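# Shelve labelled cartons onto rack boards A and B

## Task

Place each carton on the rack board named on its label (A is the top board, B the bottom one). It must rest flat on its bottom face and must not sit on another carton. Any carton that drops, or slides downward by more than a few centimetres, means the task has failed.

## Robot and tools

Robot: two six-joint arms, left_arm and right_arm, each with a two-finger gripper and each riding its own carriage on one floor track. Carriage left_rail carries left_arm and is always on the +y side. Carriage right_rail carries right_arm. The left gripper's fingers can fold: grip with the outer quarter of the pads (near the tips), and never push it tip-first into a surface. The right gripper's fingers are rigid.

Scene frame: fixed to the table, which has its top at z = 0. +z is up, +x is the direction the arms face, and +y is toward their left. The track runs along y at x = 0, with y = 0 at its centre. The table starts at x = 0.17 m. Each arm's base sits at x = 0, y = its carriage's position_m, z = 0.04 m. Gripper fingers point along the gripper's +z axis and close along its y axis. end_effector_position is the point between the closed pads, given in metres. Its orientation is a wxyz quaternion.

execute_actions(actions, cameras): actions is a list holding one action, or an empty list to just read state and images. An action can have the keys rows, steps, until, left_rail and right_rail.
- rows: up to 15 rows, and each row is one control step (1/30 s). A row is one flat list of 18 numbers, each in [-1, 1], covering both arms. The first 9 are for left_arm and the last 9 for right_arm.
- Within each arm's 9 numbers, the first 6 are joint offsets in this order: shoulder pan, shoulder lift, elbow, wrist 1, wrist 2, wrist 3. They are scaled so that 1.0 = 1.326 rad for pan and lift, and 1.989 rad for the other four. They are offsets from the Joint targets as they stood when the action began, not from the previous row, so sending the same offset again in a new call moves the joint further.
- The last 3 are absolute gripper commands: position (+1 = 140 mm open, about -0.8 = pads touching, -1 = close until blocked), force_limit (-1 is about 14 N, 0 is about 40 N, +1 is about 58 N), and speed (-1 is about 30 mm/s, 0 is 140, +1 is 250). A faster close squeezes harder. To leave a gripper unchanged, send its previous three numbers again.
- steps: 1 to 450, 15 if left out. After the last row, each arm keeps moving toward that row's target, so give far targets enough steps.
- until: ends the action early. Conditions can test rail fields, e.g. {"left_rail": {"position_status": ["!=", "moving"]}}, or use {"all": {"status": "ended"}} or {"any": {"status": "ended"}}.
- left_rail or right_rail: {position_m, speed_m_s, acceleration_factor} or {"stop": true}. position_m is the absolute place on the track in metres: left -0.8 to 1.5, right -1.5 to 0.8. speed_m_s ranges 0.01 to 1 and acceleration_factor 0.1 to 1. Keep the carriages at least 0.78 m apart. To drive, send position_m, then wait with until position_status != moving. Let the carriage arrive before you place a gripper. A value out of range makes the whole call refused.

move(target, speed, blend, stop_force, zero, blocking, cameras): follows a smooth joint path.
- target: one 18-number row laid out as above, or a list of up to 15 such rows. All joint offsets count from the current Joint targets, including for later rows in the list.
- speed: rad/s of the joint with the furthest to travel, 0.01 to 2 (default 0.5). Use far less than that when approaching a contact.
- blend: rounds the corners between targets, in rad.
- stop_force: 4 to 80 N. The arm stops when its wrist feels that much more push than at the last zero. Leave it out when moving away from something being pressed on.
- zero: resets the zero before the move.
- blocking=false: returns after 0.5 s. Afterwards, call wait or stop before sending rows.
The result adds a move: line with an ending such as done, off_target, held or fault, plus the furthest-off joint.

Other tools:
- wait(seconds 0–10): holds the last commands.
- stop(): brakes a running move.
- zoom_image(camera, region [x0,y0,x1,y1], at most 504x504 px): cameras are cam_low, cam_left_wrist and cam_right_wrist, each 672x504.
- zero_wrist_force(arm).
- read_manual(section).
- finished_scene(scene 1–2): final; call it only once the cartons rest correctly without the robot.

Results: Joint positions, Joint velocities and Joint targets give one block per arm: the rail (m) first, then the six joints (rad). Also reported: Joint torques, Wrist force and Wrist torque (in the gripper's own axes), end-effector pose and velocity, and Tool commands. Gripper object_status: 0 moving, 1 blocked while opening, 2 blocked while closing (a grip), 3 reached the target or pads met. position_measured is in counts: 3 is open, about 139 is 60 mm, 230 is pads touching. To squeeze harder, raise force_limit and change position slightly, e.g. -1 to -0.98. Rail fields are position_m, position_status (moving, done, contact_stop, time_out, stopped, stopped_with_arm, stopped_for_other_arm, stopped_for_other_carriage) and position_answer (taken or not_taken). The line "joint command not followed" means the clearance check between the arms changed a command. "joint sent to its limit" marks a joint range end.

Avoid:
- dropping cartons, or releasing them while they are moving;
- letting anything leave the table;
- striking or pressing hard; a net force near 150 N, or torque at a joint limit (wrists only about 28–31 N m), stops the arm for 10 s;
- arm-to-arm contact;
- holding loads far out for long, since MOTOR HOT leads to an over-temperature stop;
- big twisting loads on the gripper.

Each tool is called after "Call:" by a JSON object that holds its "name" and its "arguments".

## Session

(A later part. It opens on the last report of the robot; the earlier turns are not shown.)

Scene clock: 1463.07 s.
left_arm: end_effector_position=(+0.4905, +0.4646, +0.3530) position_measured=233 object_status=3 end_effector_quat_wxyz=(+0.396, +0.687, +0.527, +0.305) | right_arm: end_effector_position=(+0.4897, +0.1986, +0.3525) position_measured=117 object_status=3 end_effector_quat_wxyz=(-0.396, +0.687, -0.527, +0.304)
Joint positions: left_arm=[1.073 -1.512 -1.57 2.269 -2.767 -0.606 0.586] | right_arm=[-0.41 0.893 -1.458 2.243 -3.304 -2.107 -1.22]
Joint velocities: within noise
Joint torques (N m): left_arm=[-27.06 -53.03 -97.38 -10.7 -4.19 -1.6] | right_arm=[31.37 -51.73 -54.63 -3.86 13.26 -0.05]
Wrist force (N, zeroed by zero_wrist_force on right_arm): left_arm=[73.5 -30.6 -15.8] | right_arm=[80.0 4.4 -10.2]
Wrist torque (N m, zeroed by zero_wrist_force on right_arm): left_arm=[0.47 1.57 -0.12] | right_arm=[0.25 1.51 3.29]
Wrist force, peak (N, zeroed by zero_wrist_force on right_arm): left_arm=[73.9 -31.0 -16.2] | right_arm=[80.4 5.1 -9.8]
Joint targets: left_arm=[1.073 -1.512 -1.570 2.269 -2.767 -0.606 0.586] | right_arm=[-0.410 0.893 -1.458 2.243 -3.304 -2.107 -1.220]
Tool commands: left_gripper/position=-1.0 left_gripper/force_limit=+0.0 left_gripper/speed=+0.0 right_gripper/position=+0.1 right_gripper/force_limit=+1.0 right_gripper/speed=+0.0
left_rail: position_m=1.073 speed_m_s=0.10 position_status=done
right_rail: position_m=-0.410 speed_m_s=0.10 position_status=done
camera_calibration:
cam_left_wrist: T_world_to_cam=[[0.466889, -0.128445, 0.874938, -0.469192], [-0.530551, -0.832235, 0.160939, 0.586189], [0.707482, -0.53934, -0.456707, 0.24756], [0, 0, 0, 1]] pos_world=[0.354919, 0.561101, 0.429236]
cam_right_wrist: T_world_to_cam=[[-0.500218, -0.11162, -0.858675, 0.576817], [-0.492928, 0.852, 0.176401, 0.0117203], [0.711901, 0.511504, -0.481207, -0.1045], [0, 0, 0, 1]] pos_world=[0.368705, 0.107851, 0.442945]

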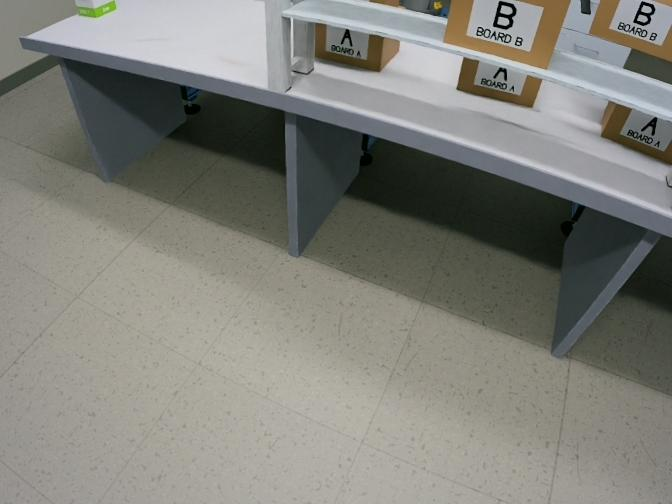

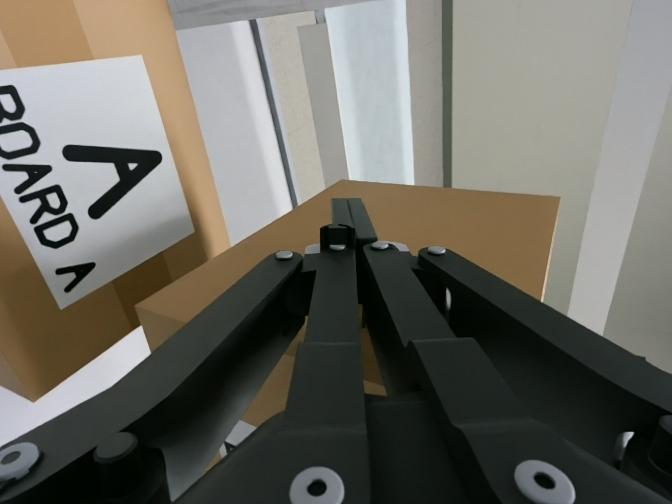

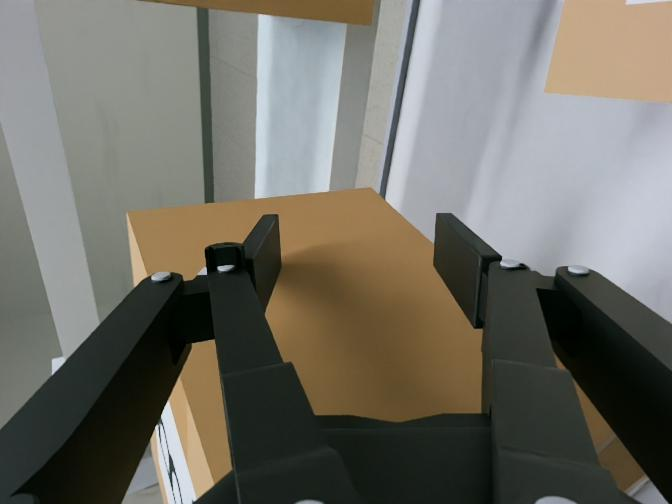

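Call:
{"name": "move", "arguments": {"target": [[0.02748,0.01783,-0.00664,-0.02785,-0.00919,0.02763,-1,0,0,-0.02124,0.01041,-0.00741,-0.00419,0.01159,-0.00941,0.1,1,0],[0.08097,0.05279,-0.02225,-0.07525,-0.02872,0.07721,-1,0,0,-0.06132,0.03244,-0.02383,-0.01059,0.03357,-0.02662,0.1,1,0],[0.13214,0.08716,-0.04081,-0.11278,-0.04948,0.11999,-1,0,0,-0.09825,0.05584,-0.04231,-0.0143,0.05404,-0.04181,0.1,1,0],[0.18077,0.12093,-0.06192,-0.14175,-0.07085,0.1568,-1,0,0,-0.13217,0.08046,-0.06279,-0.01558,0.07301,-0.05523,0.1,1,0],[0.22673,0.15767,-0.08367,-0.16737,-0.09208,0.1886,-1,0,0,-0.1633,0.1098,-0.08385,-0.01844,0.0905,-0.06721,0.1,1,0],[0.27,0.19398,-0.10738,-0.18681,-0.11299,0.21609,-1,0,0,-0.1918,0.14013,-0.10675,-0.01932,0.10661,-0.07789,0.1,1,0]], "speed": 0.09, "blend": [0.01,0.01,0.01,0.01,0.01,0]}}

Scene clock: 1497.37 s.
left_arm: end_effector_position=(+0.7104, +0.4648, +0.3449) position_measured=233 object_status=3 end_effector_quat_wxyz=(+0.396, +0.687, +0.527, +0.305) | right_arm: end_effector_position=(+0.7095, +0.1988, +0.3444) position_measured=117 object_status=3 end_effector_quat_wxyz=(-0.396, +0.687, -0.527, +0.304)
Joint positions: left_arm=[1.073 -1.155 -1.313 2.055 -3.139 -0.83 1.016] | right_arm=[-0.41 0.639 -1.273 2.03 -3.342 -1.895 -1.375]
Joint velocities: within noise
Joint torques (N m): left_arm=[-20.22 -52.83 -89.64 -19.92 -14.99 2.58] | right_arm=[29.79 -55.59 -56.12 -13.21 27.81 -4.9]
Wrist force (N, zeroed by zero_wrist_force on right_arm): left_arm=[51.4 -23.8 -9.5] | right_arm=[56.9 5.1 -4.5]
Wrist torque (N m, zeroed by zero_wrist_force on right_arm): left_arm=[0.24 1.00 -0.13] | right_arm=[-0.07 1.03 2.30]
Wrist force, peak (N, zeroed by zero_wrist_force on right_arm): left_arm=[73.4 -31.6 -15.3] | right_arm=[80.3 5.2 -9.7]
Joint targets: left_arm=[1.073 -1.154 -1.313 2.055 -3.139 -0.830 1.016] | right_arm=[-0.410 0.639 -1.272 2.030 -3.342 -1.895 -1.375]
left_rail: position_m=1.073 speed_m_s=0.10 position_status=done
right_rail: position_m=-0.410 speed_m_s=0.10 position_status=done
move: done
camera_calibration:
cam_left_wrist: T_world_to_cam=[[0.467076, -0.128311, 0.874858, -0.564894], [-0.530437, -0.83227, 0.161129, 0.704268], [0.707444, -0.539317, -0.456794, 0.0884034], [0, 0, 0, 1]] pos_world=[0.574878, 0.561337, 0.421106]
cam_right_wrist: T_world_to_cam=[[-0.500594, -0.111395, -0.858485, 0.679969], [-0.492841, 0.851961, 0.176833, 0.121168], [0.711698, 0.511619, -0.481386, -0.264723], [0, 0, 0, 1]] pos_world=[0.588507, 0.107952, 0.434883]

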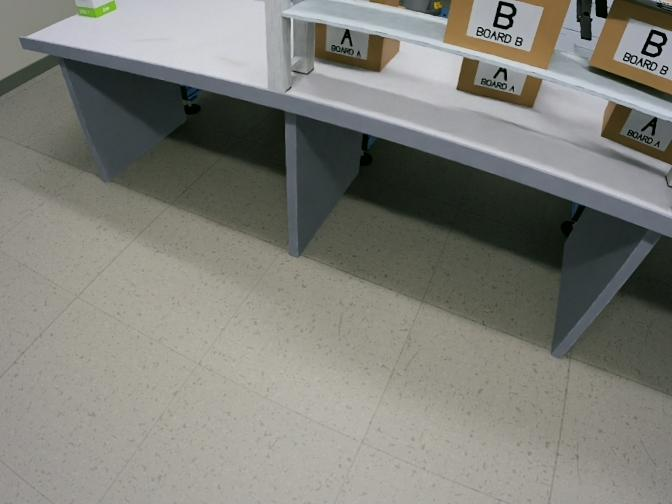

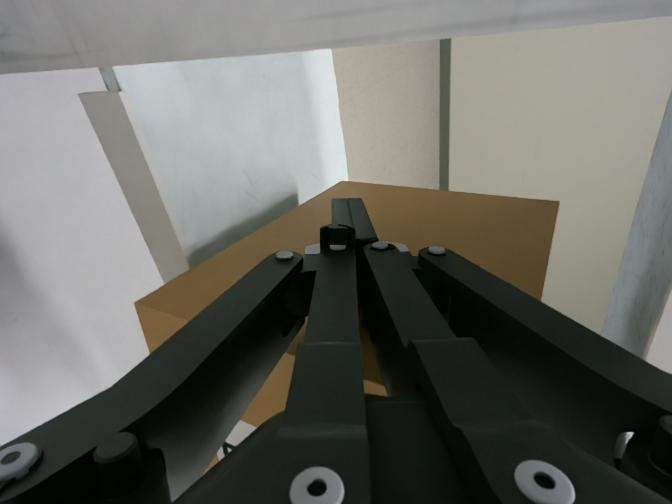

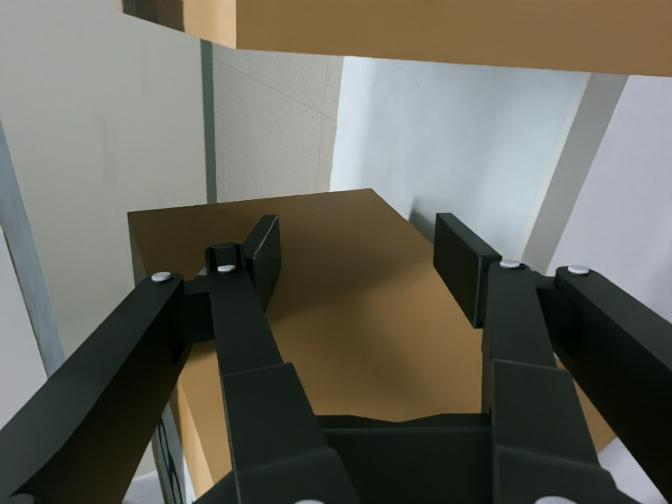

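Call:
{"name": "move", "arguments": {"target": [0,0.02743,0.01046,-0.02873,0,0,-1,0,0,0,0.0274,0.00965,-0.02792,0,0,0.1,1,0], "speed": 0.025, "stop_force": 18}}

Scene clock: 1509.43 s.
left_arm: end_effector_position=(+0.7102, +0.4655, +0.3221) position_measured=233 object_status=3 end_effector_quat_wxyz=(+0.396, +0.687, +0.527, +0.305) | right_arm: end_effector_position=(+0.7089, +0.1983, +0.3220) position_measured=117 object_status=3 end_effector_quat_wxyz=(-0.396, +0.687, -0.527, +0.304)
Joint positions: left_arm=[1.073 -1.154 -1.285 2.071 -3.183 -0.83 1.016] | right_arm=[-0.41 0.639 -1.244 2.045 -3.385 -1.895 -1.375]
Joint velocities: within noise
Joint torques (N m): left_arm=[-24.3 -85.45 -73.12 -3.96 -10.74 2.88] | right_arm=[34.18 -65.17 -37.79 2.02 22.95 -4.8]
Wrist force (N, zeroed by zero_wrist_force on right_arm): left_arm=[40.2 -11.5 -13.2] | right_arm=[46.5 -12.2 -6.9]
Wrist torque (N m, zeroed by zero_wrist_force on right_arm): left_arm=[0.09 -0.37 -0.39] | right_arm=[0.41 0.75 2.13]
Wrist force, peak (N, zeroed by zero_wrist_force on right_arm): left_arm=[53.6 -23.4 -10.9] | right_arm=[59.2 4.0 -5.9]
Joint targets: left_arm=[1.073 -1.154 -1.285 2.071 -3.183 -0.830 1.016] | right_arm=[-0.410 0.639 -1.244 2.045 -3.385 -1.895 -1.375]
left_rail: position_m=1.073 speed_m_s=0.10 position_status=done
right_rail: position_m=-0.410 speed_m_s=0.10 position_status=done
move: contact (left_arm, right_arm); left_arm: the wrist 1 is farthest, 0.013 rad from its target; right_arm: the wrist 1 is farthest, 0.012 rad from its target
camera_calibration:
cam_left_wrist: T_world_to_cam=[[0.46698, -0.128052, 0.874947, -0.544837], [-0.530478, -0.832205, 0.161333, 0.708378], [0.707476, -0.539479, -0.456552, 0.0785238], [0, 0, 0, 1]] pos_world=[0.574653, 0.562111, 0.398269]
cam_right_wrist: T_world_to_cam=[[-0.500264, -0.111139, -0.85871, 0.660188], [-0.492898, 0.851916, 0.176892, 0.125328], [0.711889, 0.51175, -0.480963, -0.275216], [0, 0, 0, 1]] pos_world=[0.587966, 0.107445, 0.412372]

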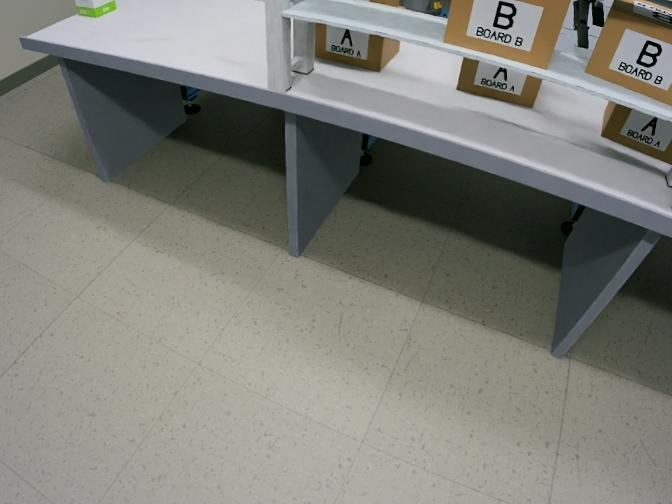

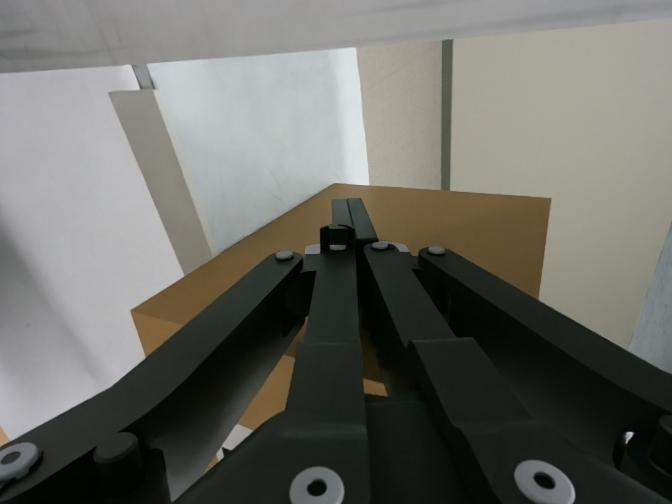

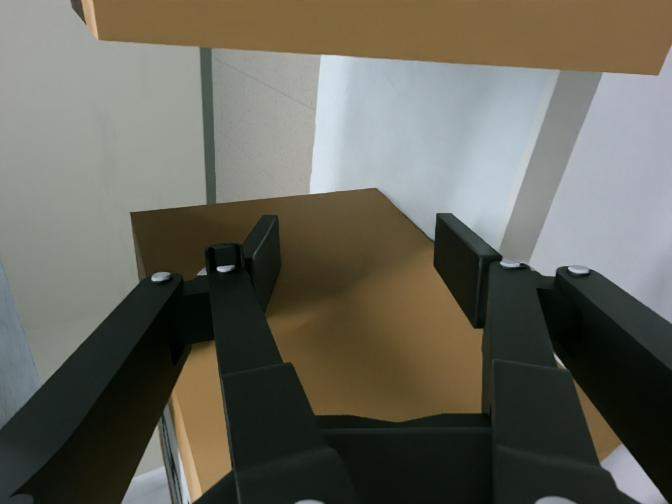

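Call:
{"name": "move", "arguments": {"target": [0.03442,0.02683,-0.02358,-0.00773,-0.01717,0.02037,-1,0,0,-0.02197,0.02241,-0.02253,0.00516,0.01249,-0.00806,0.1,1,0], "speed": 0.04}}

Call:
{"name": "zoom_image", "arguments": {"camera": "cam_low", "region": [420, 0, 672, 160]}}

Scene clock: 1516.63 s.
left_arm: end_effector_position=(+0.7440, +0.4649, +0.3222) position_measured=233 object_status=3 end_effector_quat_wxyz=(+0.396, +0.687, +0.527, +0.305) | right_arm: end_effector_position=(+0.7428, +0.1988, +0.3222) position_measured=117 object_status=3 end_effector_quat_wxyz=(-0.396, +0.687, -0.527, +0.304)
Joint positions: left_arm=[1.073 -1.109 -1.25 2.024 -3.199 -0.864 1.056] | right_arm=[-0.41 0.61 -1.215 2 -3.375 -1.87 -1.391]
Joint velocities: within noise
Joint torques (N m): left_arm=[-18.1 -47.62 -80.16 -13.81 -14.77 2.91] | right_arm=[27.54 -51.81 -47.04 0.26 26.88 -4.99]
Wrist force (N, zeroed by zero_wrist_force on right_arm): left_arm=[46.4 -14.9 -19.5] | right_arm=[53.0 -3.6 -9.3]
Wrist torque (N m, zeroed by zero_wrist_force on right_arm): left_arm=[-0.26 -0.33 -0.32] | right_arm=[0.23 0.80 2.26]
Wrist force, peak (N, zeroed by zero_wrist_force on right_arm): left_arm=[47.1 -13.7 -21.4] | right_arm=[54.1 -4.1 -9.6]
Joint targets: left_arm=[1.073 -1.109 -1.250 2.024 -3.199 -0.865 1.056] | right_arm=[-0.410 0.610 -1.215 2.000 -3.375 -1.870 -1.391]
left_rail: position_m=1.073 speed_m_s=0.10 position_status=done
right_rail: position_m=-0.410 speed_m_s=0.10 position_status=done
move: done
camera_calibration:
cam_left_wrist: T_world_to_cam=[[0.467161, -0.128105, 0.874843, -0.560923], [-0.53049, -0.83218, 0.16142, 0.725754], [0.707348, -0.539504, -0.456721, 0.0544918], [0, 0, 0, 1]] pos_world=[0.608502, 0.5615, 0.398455]
cam_right_wrist: T_world_to_cam=[[-0.500384, -0.111125, -0.858642, 0.677421], [-0.492897, 0.851896, 0.17699, 0.141513], [0.711806, 0.511785, -0.481049, -0.29936], [0, 0, 0, 1]] pos_world=[0.621808, 0.107932, 0.412609]

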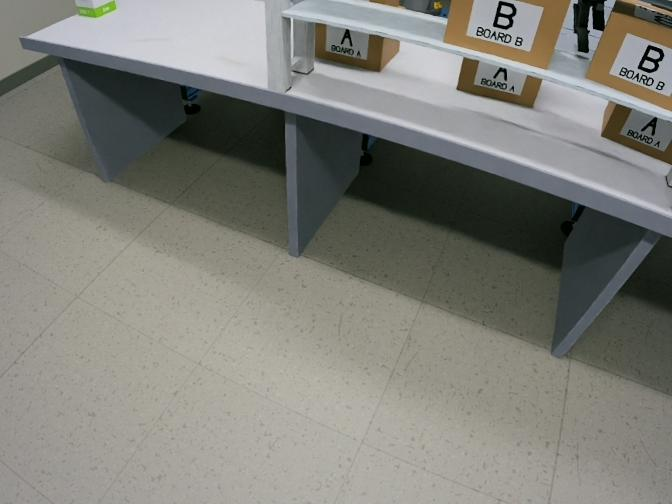

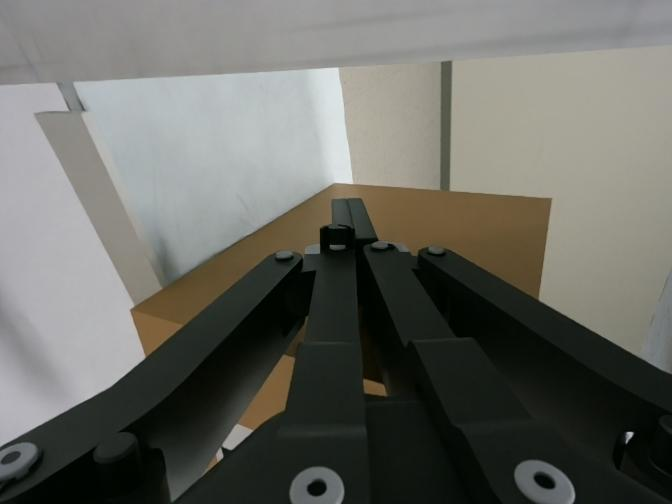

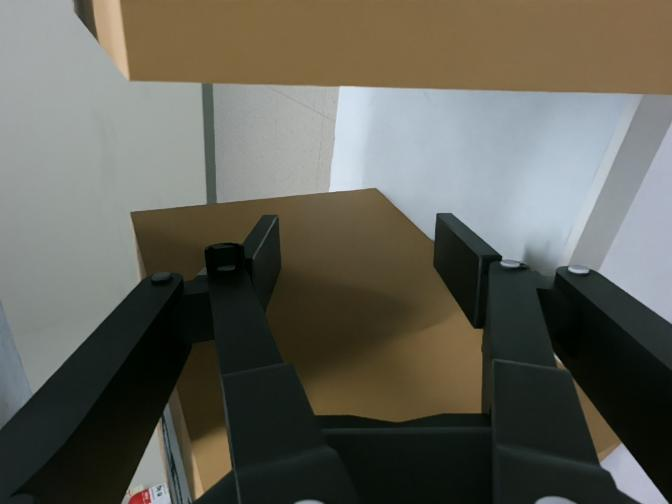

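Scaled by 2.000.

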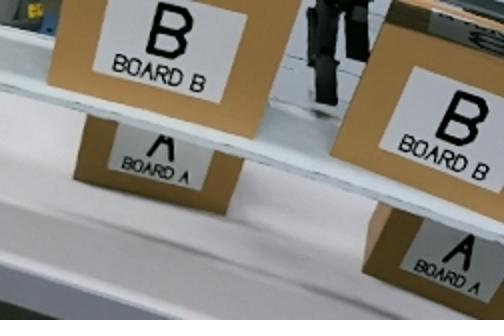

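Call:
{"name": "execute_actions", "arguments": {"actions": [{"left_rail":{"position_m":1.093,"speed_m_s":0.03},"right_rail":{"position_m":-0.43,"speed_m_s":0.03},"steps":90,"until":{"all":{"status":"ended"}}}], "cameras": []}}

Call:
{"name": "move", "arguments": {"target": [[-0.08361,-0.06486,0.05189,0.02612,0.041,-0.05142,-1,0,0,0.05481,-0.05372,0.04985,-0.00731,-0.03101,0.02047,0.1,1,0],[-0.17777,-0.13128,0.09604,0.07657,0.0834,-0.11982,-1,0,0,0.11975,-0.10337,0.09237,-0.00672,-0.06736,0.04605,0.1,1,0],[-0.26064,-0.22106,0.11855,0.17234,0.11547,-0.1935,-1,0,0,0.17357,-0.23166,0.09225,0.08835,-0.09751,0.06823,0.1,1,0]], "speed": [0.12,0.15,0.3], "blend": [0.02,0.03,0], "cameras": ["cam_low"]}}

Call:
{"name": "execute_actions", "arguments": {"actions": [{"left_rail":{"position_m":0.268,"speed_m_s":0.3,"acceleration_factor":0.5},"right_rail":{"position_m":-1.248,"speed_m_s":0.3,"acceleration_factor":0.5},"steps":200,"until":{"all":{"status":"ended"}}}]}}

Scene clock: 1544.67 s.
left_arm: end_effector_position=(+0.7442, +0.4849, +0.3222) position_measured=233 object_status=3 end_effector_quat_wxyz=(+0.396, +0.687, +0.527, +0.305) | right_arm: end_effector_position=(+0.7429, +0.1788, +0.3222) position_measured=117 object_status=3 end_effector_quat_wxyz=(-0.396, +0.687, -0.527, +0.304)
Joint positions: left_arm=[1.093 -1.109 -1.249 2.024 -3.199 -0.865 1.056] | right_arm=[-0.43 0.61 -1.215 2 -3.375 -1.87 -1.391]
Joint velocities: within noise
Joint torques (N m): left_arm=[-5.48 -72.13 -30.04 -1.45 3.9 3.03] | right_arm=[-14.29 -83.39 -26.69 -3.59 -3.52 1.07]
Wrist force (N, zeroed by zero_wrist_force on right_arm): left_arm=[0.0 -0.1 -0.3] | right_arm=[0.6 2.2 -0.6]
Wrist torque (N m, zeroed by zero_wrist_force on right_arm): left_arm=[0.10 0.08 -0.27] | right_arm=[0.46 -0.13 0.06]
Wrist force, peak (N, zeroed by zero_wrist_force on right_arm): left_arm=[46.9 -15.1 -20.3] | right_arm=[53.3 -4.4 -10.6]
Joint targets: left_arm=[1.093 -1.109 -1.250 2.024 -3.199 -0.865 1.056] | right_arm=[-0.430 0.610 -1.215 2.000 -3.375 -1.870 -1.391]
Tool commands: left_gripper/position=-1.0 left_gripper/force_limit=+0.0 left_gripper/speed=+0.0 right_gripper/position=+0.1 right_gripper/force_limit=+1.0 right_gripper/speed=+0.0
left_rail: position_m=1.093 speed_m_s=0.03 position_status=done
right_rail: position_m=-0.430 speed_m_s=0.03 position_status=done
No camera images: "cameras" was empty.

Scene clock: 1547.67 s.
left_arm: end_effector_position=(+0.5218, +0.4918, +0.3516) position_measured=233 object_status=3 end_effector_quat_wxyz=(+0.396, +0.687, +0.527, +0.305) | right_arm: end_effector_position=(+0.5218, +0.1711, +0.4096) position_measured=117 object_status=3 end_effector_quat_wxyz=(-0.396, +0.687, -0.527, +0.305)
Joint positions: left_arm=[1.093 -1.454 -1.542 2.26 -2.856 -0.635 0.672] | right_arm=[-0.43 0.84 -1.522 2.184 -3.199 -2.064 -1.256]
Joint velocities: within noise
Joint torques (N m): left_arm=[-14.07 -64.12 -30.5 -0.14 5.15 -2.99] | right_arm=[9.71 -60.42 -35.83 -1.02 -4.43 2.76]
Wrist force (N, zeroed by zero_wrist_force on right_arm): left_arm=[0.3 -0.2 -0.5] | right_arm=[0.6 2.3 -0.1]
Wrist torque (N m, zeroed by zero_wrist_force on right_arm): left_arm=[0.05 -0.01 -0.24] | right_arm=[0.50 -0.08 0.05]
Wrist force, peak (N, zeroed by zero_wrist_force on right_arm): left_arm=[3.4 0.5 1.3] | right_arm=[0.4 3.1 0.6]
Joint targets: left_arm=[1.093 -1.454 -1.543 2.260 -2.856 -0.635 0.672] | right_arm=[-0.430 0.840 -1.522 2.184 -3.199 -2.064 -1.256]
left_rail: position_m=1.093 speed_m_s=0.03 position_status=done
right_rail: position_m=-0.430 speed_m_s=0.03 position_status=done
move: done
Images, in order (width x height): cam_low 672x504.

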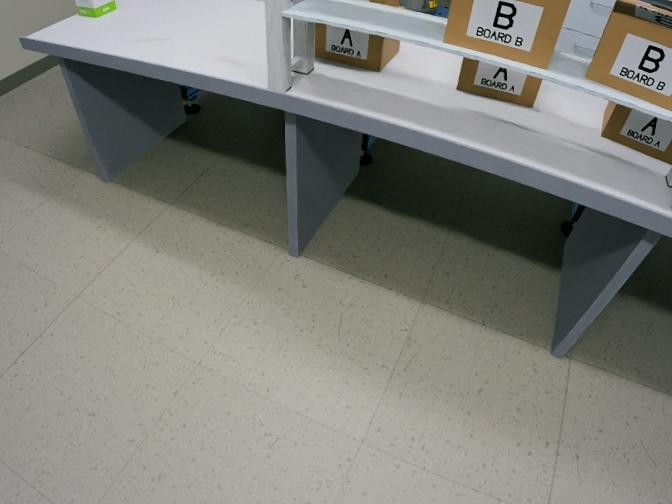

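Scene clock: 1551.57 s.
left_arm: end_effector_position=(+0.5217, -0.3331, +0.3516) position_measured=233 object_status=3 end_effector_quat_wxyz=(+0.396, +0.687, +0.527, +0.305) end_effector_velocity=(+0.000, -0.001, +0.001) end_effector_angular_velocity=(-0.002, +0.000, +0.000) | right_arm: end_effector_position=(+0.5217, -0.6469, +0.4097) position_measured=117 object_status=3 end_effector_quat_wxyz=(-0.396, +0.687, -0.527, +0.305) end_effector_velocity=(+0.000, +0.000, +0.000) end_effector_angular_velocity=(+0.001, +0.000, +0.000)
Joint positions: left_arm=[0.268 -1.454 -1.543 2.26 -2.856 -0.635 0.672] | right_arm=[-1.248 0.84 -1.522 2.184 -3.199 -2.064 -1.256]
Joint velocities: left_arm=[-0.001 0 -0.001 0 0 -0.001 -0.001] | right_arm=[-0.001 0.001 0 0 0 -0.001 0.001]
Joint torques (N m): left_arm=[-0.22 -47.42 -48.35 -1.59 3.12 -2.54] | right_arm=[7.93 -43.34 -43.51 -1.72 -3.11 2.39]
Wrist force (N, zeroed by zero_wrist_force on right_arm): left_arm=[0.3 -0.3 -0.4] | right_arm=[0.4 2.4 -0.1]
Wrist torque (N m, zeroed by zero_wrist_force on right_arm): left_arm=[0.04 0.00 -0.25] | right_arm=[0.51 -0.03 0.05]
Wrist force, peak (N, zeroed by zero_wrist_force on right_arm): left_arm=[1.8 -0.2 -0.7] | right_arm=[1.0 2.7 -0.4]
Joint targets: left_arm=[0.268 -1.454 -1.543 2.260 -2.856 -0.635 0.672] | right_arm=[-1.248 0.840 -1.522 2.184 -3.199 -2.064 -1.256]
Tool commands: left_gripper/position=-1.0 left_gripper/force_limit=+0.0 left_gripper/speed=+0.0 right_gripper/position=+0.1 right_gripper/force_limit=+1.0 right_gripper/speed=+0.0
left_rail: position_m=0.268 speed_m_s=0.30 position_status=done
right_rail: position_m=-1.248 speed_m_s=0.30 position_status=done
camera_calibration:
cam_left_wrist: T_world_to_cam=[[0.466897, -0.128263, 0.87496, -0.584985], [-0.530216, -0.832455, 0.160902, -0.0611065], [0.707727, -0.539043, -0.456678, -0.205413], [0, 0, 0, 1]] pos_world=[0.386104, -0.236627, 0.427863]
cam_right_wrist: T_world_to_cam=[[-0.499547, -0.110989, -0.859148, 0.54786], [-0.492633, 0.852181, 0.176351, 0.737771], [0.712577, 0.51134, -0.480381, 0.331895], [0, 0, 0, 1]] pos_world=[0.400632, -0.737619, 0.500022]

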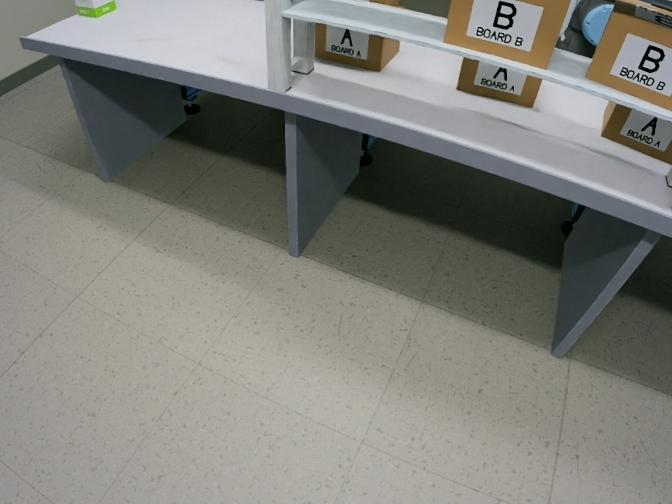

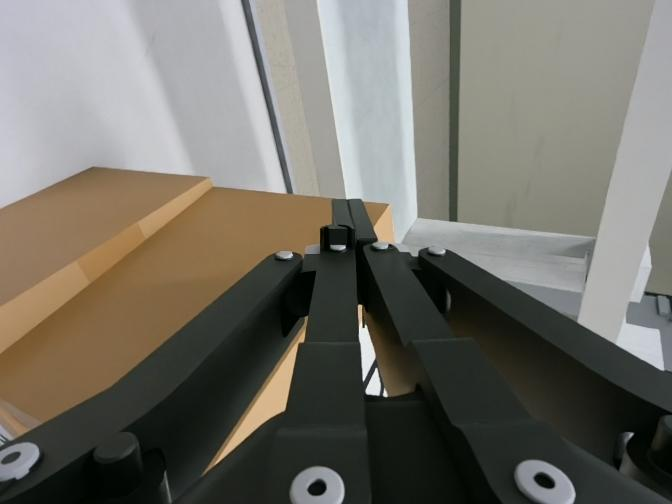

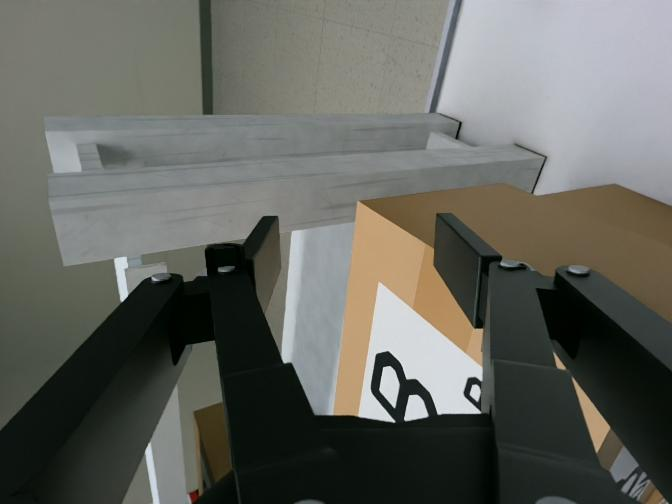

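Call:
{"name": "move", "arguments": {"target": [0,0.14286,0.0397,-0.13495,0,0,-1,0,0,0,0.20476,0.0552,-0.19171,0,0,0.1,1,0], "speed": 0.18, "stop_force": 25, "cameras": []}}

Call:
{"name": "move", "arguments": {"target": [-0.0008,0.0297,-0.0261,0.0072,0.0003,-0.0009,-1,0,0,0.0301,0.0266,-0.0305,0.0203,-0.0161,0.014,0.1,1,0], "speed": 0.03, "stop_force": 10}}

Scene clock: 1563.97 s.
left_arm: end_effector_position=(+0.5217, -0.3331, +0.2367) position_measured=233 object_status=3 end_effector_quat_wxyz=(+0.396, +0.687, +0.527, +0.305) | right_arm: end_effector_position=(+0.5217, -0.6469, +0.2367) position_measured=117 object_status=3 end_effector_quat_wxyz=(-0.396, +0.687, -0.527, +0.305)
Joint positions: left_arm=[0.268 -1.454 -1.353 2.339 -3.124 -0.635 0.672] | right_arm=[-1.248 0.84 -1.25 2.293 -3.58 -2.064 -1.256]
Joint velocities: within noise
Joint torques (N m): left_arm=[10.35 -30.67 -21.9 -8.6 0.37 -2.6] | right_arm=[3.94 -48.88 -18.68 -9.71 -0.51 2.35]
Wrist force (N, zeroed by zero_wrist_force on right_arm): left_arm=[-0.2 -0.3 -0.5] | right_arm=[0.1 1.7 0.2]
Wrist torque (N m, zeroed by zero_wrist_force on right_arm): left_arm=[0.02 0.08 -0.24] | right_arm=[0.40 0.01 0.05]
Wrist force, peak (N, zeroed by zero_wrist_force on right_arm): left_arm=[0.5 -0.1 -0.8] | right_arm=[3.9 0.5 -1.5]
Joint targets: left_arm=[0.268 -1.454 -1.353 2.339 -3.124 -0.635 0.672] | right_arm=[-1.248 0.840 -1.250 2.293 -3.580 -2.064 -1.256]
left_rail: position_m=0.268 speed_m_s=0.30 position_status=done
right_rail: position_m=-1.248 speed_m_s=0.30 position_status=done
move: done
No camera images: "cameras" was empty.

Scene clock: 1566.17 s.
left_arm: end_effector_position=(+0.5229, -0.3458, +0.2359) position_measured=233 object_status=3 end_effector_quat_wxyz=(+0.396, +0.687, +0.527, +0.305) | right_arm: end_effector_position=(+0.5222, -0.6296, +0.2361) position_measured=117 object_status=3 end_effector_quat_wxyz=(-0.396, +0.687, -0.528, +0.304)
Joint positions: left_arm=[0.268 -1.455 -1.336 2.317 -3.118 -0.635 0.671] | right_arm=[-1.248 0.859 -1.233 2.264 -3.561 -2.08 -1.242]
Joint velocities: within noise
Joint torques (N m): left_arm=[-5.6 -75.91 -23.81 -8.55 -1.26 1.33] | right_arm=[-10.92 -75.81 -20.57 -11.06 4.32 -1.08]
Wrist force (N, zeroed by zero_wrist_force on right_arm): left_arm=[4.1 0.2 -2.2] | right_arm=[5.5 3.3 1.1]
Wrist torque (N m, zeroed by zero_wrist_force on right_arm): left_arm=[-0.01 0.15 -0.28] | right_arm=[0.33 0.23 0.28]
Wrist force, peak (N, zeroed by zero_wrist_force on right_arm): left_arm=[9.7 -1.8 -5.0] | right_arm=[12.9 6.5 0.0]
Joint targets: left_arm=[0.268 -1.455 -1.336 2.317 -3.118 -0.635 0.671] | right_arm=[-1.248 0.859 -1.233 2.264 -3.561 -2.080 -1.242]
left_rail: position_m=0.268 speed_m_s=0.30 position_status=done
right_rail: position_m=-1.248 speed_m_s=0.30 position_status=done
move: contact (left_arm, right_arm); left_arm: the elbow is farthest, 0.029 rad from its target; right_arm: the elbow is farthest, 0.031 rad from its target
camera_calibration:
cam_left_wrist: T_world_to_cam=[[0.466919, -0.128379, 0.874932, -0.485994], [-0.530107, -0.832556, 0.160737, -0.052439], [0.707795, -0.538859, -0.456791, -0.265909], [0, 0, 0, 1]] pos_world=[0.38733, -0.249337, 0.312176]
cam_right_wrist: T_world_to_cam=[[-0.500598, -0.110952, -0.85854, 0.40122], [-0.492277, 0.852274, 0.176895, 0.75372], [0.712085, 0.511193, -0.481266, 0.239696], [0, 0, 0, 1]] pos_world=[0.401205, -0.720391, 0.326492]

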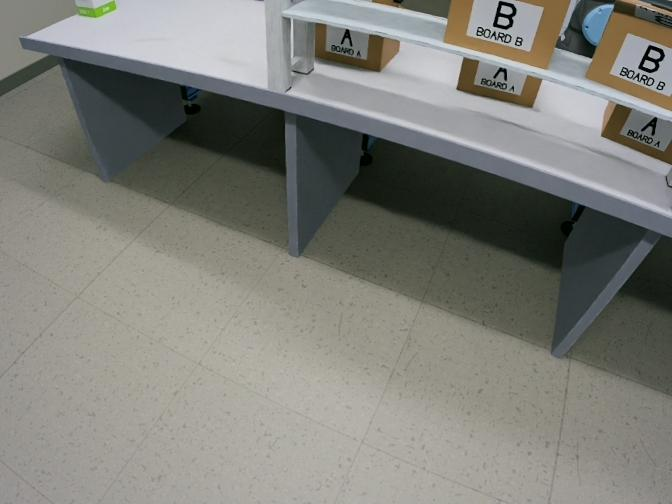

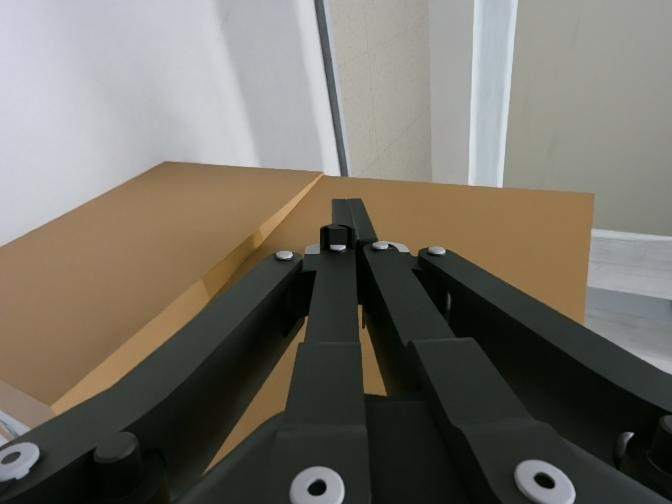

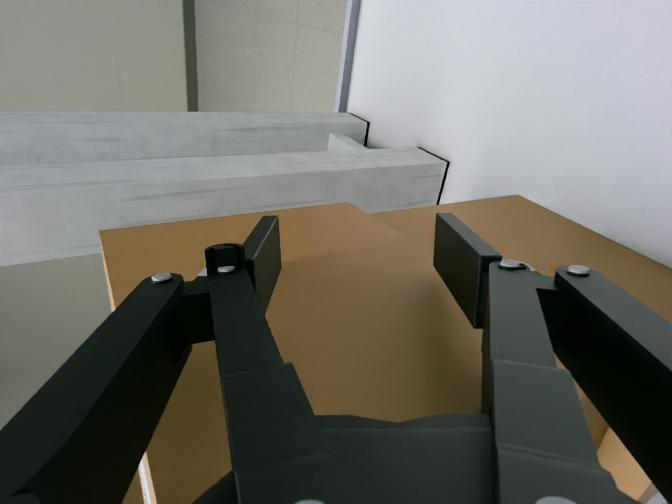

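Call:
{"name": "move", "arguments": {"target": [0.0003,-0.01335,0.01094,-0.00333,0,0,-1,0,0,-0.01422,-0.01332,0.01472,-0.00984,0.00807,-0.00668,0.1,1,0], "speed": 0.05, "cameras": []}}

Call:
{"name": "execute_actions", "arguments": {"actions": [{"left_rail":{"position_m":0.2565,"speed_m_s":0.05,"acceleration_factor":0.2},"right_rail":{"position_m":-1.232,"speed_m_s":0.05,"acceleration_factor":0.2},"steps":90,"until":{"all":{"status":"ended"}}}], "cameras": []}}

Call:
{"name": "move", "arguments": {"target": [-0.0002,0.0069,-0.0061,0.0017,0.0001,-0.0002,-1,0,0,0.006,0.0053,-0.0061,0.0041,-0.0032,0.0028,0.1,1,0], "speed": 0.015, "stop_force": 66}}

Scene clock: 1578.70 s.
left_arm: end_effector_position=(+0.5218, -0.3335, +0.2376) position_measured=233 object_status=3 end_effector_quat_wxyz=(+0.397, +0.687, +0.528, +0.304) | right_arm: end_effector_position=(+0.5214, -0.6461, +0.2372) position_measured=117 object_status=3 end_effector_quat_wxyz=(-0.397, +0.687, -0.527, +0.304)
Joint positions: left_arm=[0.268 -1.454 -1.354 2.338 -3.125 -0.635 0.671] | right_arm=[-1.248 0.841 -1.251 2.293 -3.58 -2.064 -1.255]
Joint velocities: within noise
Joint torques (N m): left_arm=[14.88 -72.8 -19.64 -9.16 0.93 1.58] | right_arm=[-15.02 -73.4 -18.77 -10.4 2.7 -0.88]
Wrist force (N, zeroed by zero_wrist_force on right_arm): left_arm=[0.3 -0.4 -0.4] | right_arm=[0.1 0.6 -1.4]
Wrist torque (N m, zeroed by zero_wrist_force on right_arm): left_arm=[0.00 -0.01 -0.24] | right_arm=[0.16 0.00 0.04]
Wrist force, peak (N, zeroed by zero_wrist_force on right_arm): left_arm=[4.3 0.6 -2.8] | right_arm=[5.7 4.2 2.1]
Joint targets: left_arm=[0.268 -1.454 -1.354 2.338 -3.125 -0.635 0.671] | right_arm=[-1.248 0.841 -1.251 2.293 -3.580 -2.064 -1.255]
left_rail: position_m=0.268 speed_m_s=0.30 position_status=done
right_rail: position_m=-1.248 speed_m_s=0.30 position_status=done
move: done
No camera images: "cameras" was empty.

Scene clock: 1579.63 s.
left_arm: end_effector_position=(+0.5218, -0.3449, +0.2376) position_measured=233 object_status=3 end_effector_quat_wxyz=(+0.397, +0.687, +0.528, +0.304) | right_arm: end_effector_position=(+0.5214, -0.6303, +0.2371) position_measured=117 object_status=3 end_effector_quat_wxyz=(-0.397, +0.687, -0.527, +0.304)
Joint positions: left_arm=[0.257 -1.454 -1.354 2.338 -3.125 -0.635 0.671] | right_arm=[-1.232 0.84 -1.251 2.293 -3.58 -2.064 -1.255]
Joint velocities: within noise
Joint torques (N m): left_arm=[8.04 -72.96 -30.81 -8.46 3.18 1.42] | right_arm=[-7.11 -70.4 -27.49 -9.68 2.53 -0.99]
Wrist force (N, zeroed by zero_wrist_force on right_arm): left_arm=[6.9 -2.4 -3.1] | right_arm=[5.8 5.3 -1.3]
Wrist torque (N m, zeroed by zero_wrist_force on right_arm): left_arm=[0.05 0.29 -0.27] | right_arm=[0.07 0.10 0.21]
Wrist force, peak (N, zeroed by zero_wrist_force on right_arm): left_arm=[7.1 -1.4 -3.8] | right_arm=[5.8 5.3 -1.3]
Joint targets: left_arm=[0.256 -1.454 -1.354 2.338 -3.125 -0.635 0.671] | right_arm=[-1.232 0.841 -1.251 2.293 -3.580 -2.064 -1.255]
Tool commands: left_gripper/position=-1.0 left_gripper/force_limit=+0.0 left_gripper/speed=+0.0 right_gripper/position=+0.1 right_gripper/force_limit=+1.0 right_gripper/speed=+0.0
left_rail: position_m=0.257 position_m_goal=0.256 speed_m_s=0.05 position_status=done
right_rail: position_m=-1.232 speed_m_s=0.05 position_status=done
No camera images: "cameras" was empty.

Scene clock: 1581.53 s.
left_arm: end_effector_position=(+0.5225, -0.3518, +0.2373) position_measured=233 object_status=3 end_effector_quat_wxyz=(+0.397, +0.687, +0.528, +0.304) | right_arm: end_effector_position=(+0.5217, -0.6233, +0.2369) position_measured=117 object_status=3 end_effector_quat_wxyz=(-0.397, +0.687, -0.527, +0.304)
Joint positions: left_arm=[0.257 -1.455 -1.345 2.326 -3.121 -0.634 0.67] | right_arm=[-1.232 0.848 -1.244 2.281 -3.572 -2.07 -1.25]
Joint velocities: within noise
Joint torques (N m): left_arm=[-52.97 -47.74 -100.99 -10.68 -5.56 -2.94] | right_arm=[42.96 -46.45 -52.12 -2.25 12.12 0.19]
Wrist force (N, zeroed by zero_wrist_force on right_arm): left_arm=[68.6 -29.3 -8.2] | right_arm=[71.2 5.6 -15.7]
Wrist torque (N m, zeroed by zero_wrist_force on right_arm): left_arm=[0.76 2.64 -0.13] | right_arm=[0.61 1.17 2.89]
Wrist force, peak (N, zeroed by zero_wrist_force on right_arm): left_arm=[68.6 -30.1 -7.9] | right_arm=[71.3 5.5 -16.4]
Joint targets: left_arm=[0.256 -1.455 -1.345 2.326 -3.121 -0.634 0.670] | right_arm=[-1.232 0.848 -1.244 2.281 -3.572 -2.070 -1.250]
left_rail: position_m=0.257 position_m_goal=0.256 speed_m_s=0.05 position_status=done
right_rail: position_m=-1.232 speed_m_s=0.05 position_status=done
move: contact (right_arm)
camera_calibration:
cam_left_wrist: T_world_to_cam=[[0.466649, -0.126044, 0.875415, -0.486889], [-0.529774, -0.832417, 0.162548, -0.0584833], [0.708222, -0.539625, -0.455221, -0.269057], [0, 0, 0, 1]] pos_world=[0.386775, -0.255242, 0.313256]
cam_right_wrist: T_world_to_cam=[[-0.499822, -0.110616, -0.859036, 0.402323], [-0.493105, 0.851725, 0.177234, 0.747909], [0.712058, 0.51218, -0.480256, 0.237614], [0, 0, 0, 1]] pos_world=[0.400692, -0.714211, 0.327171]

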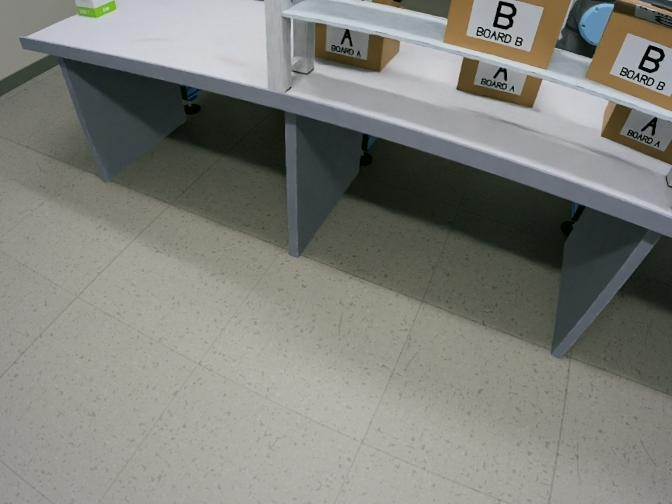

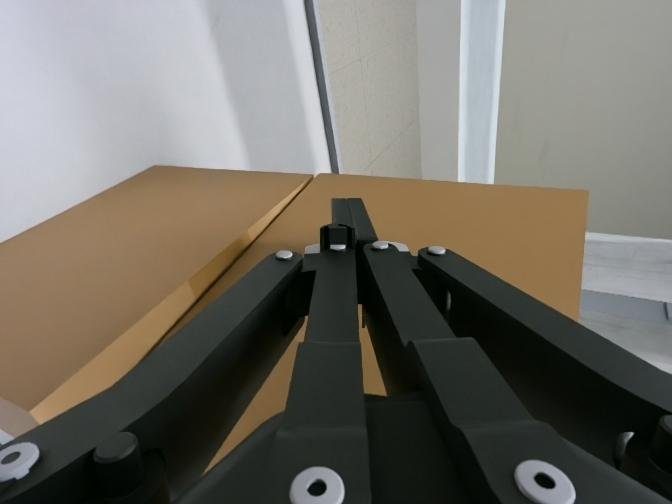

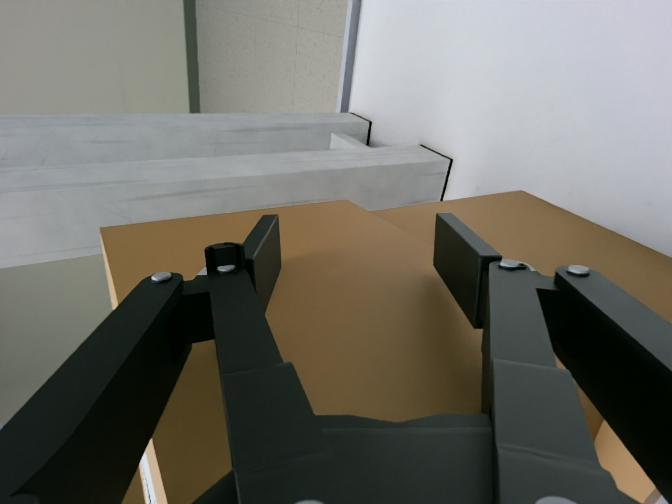

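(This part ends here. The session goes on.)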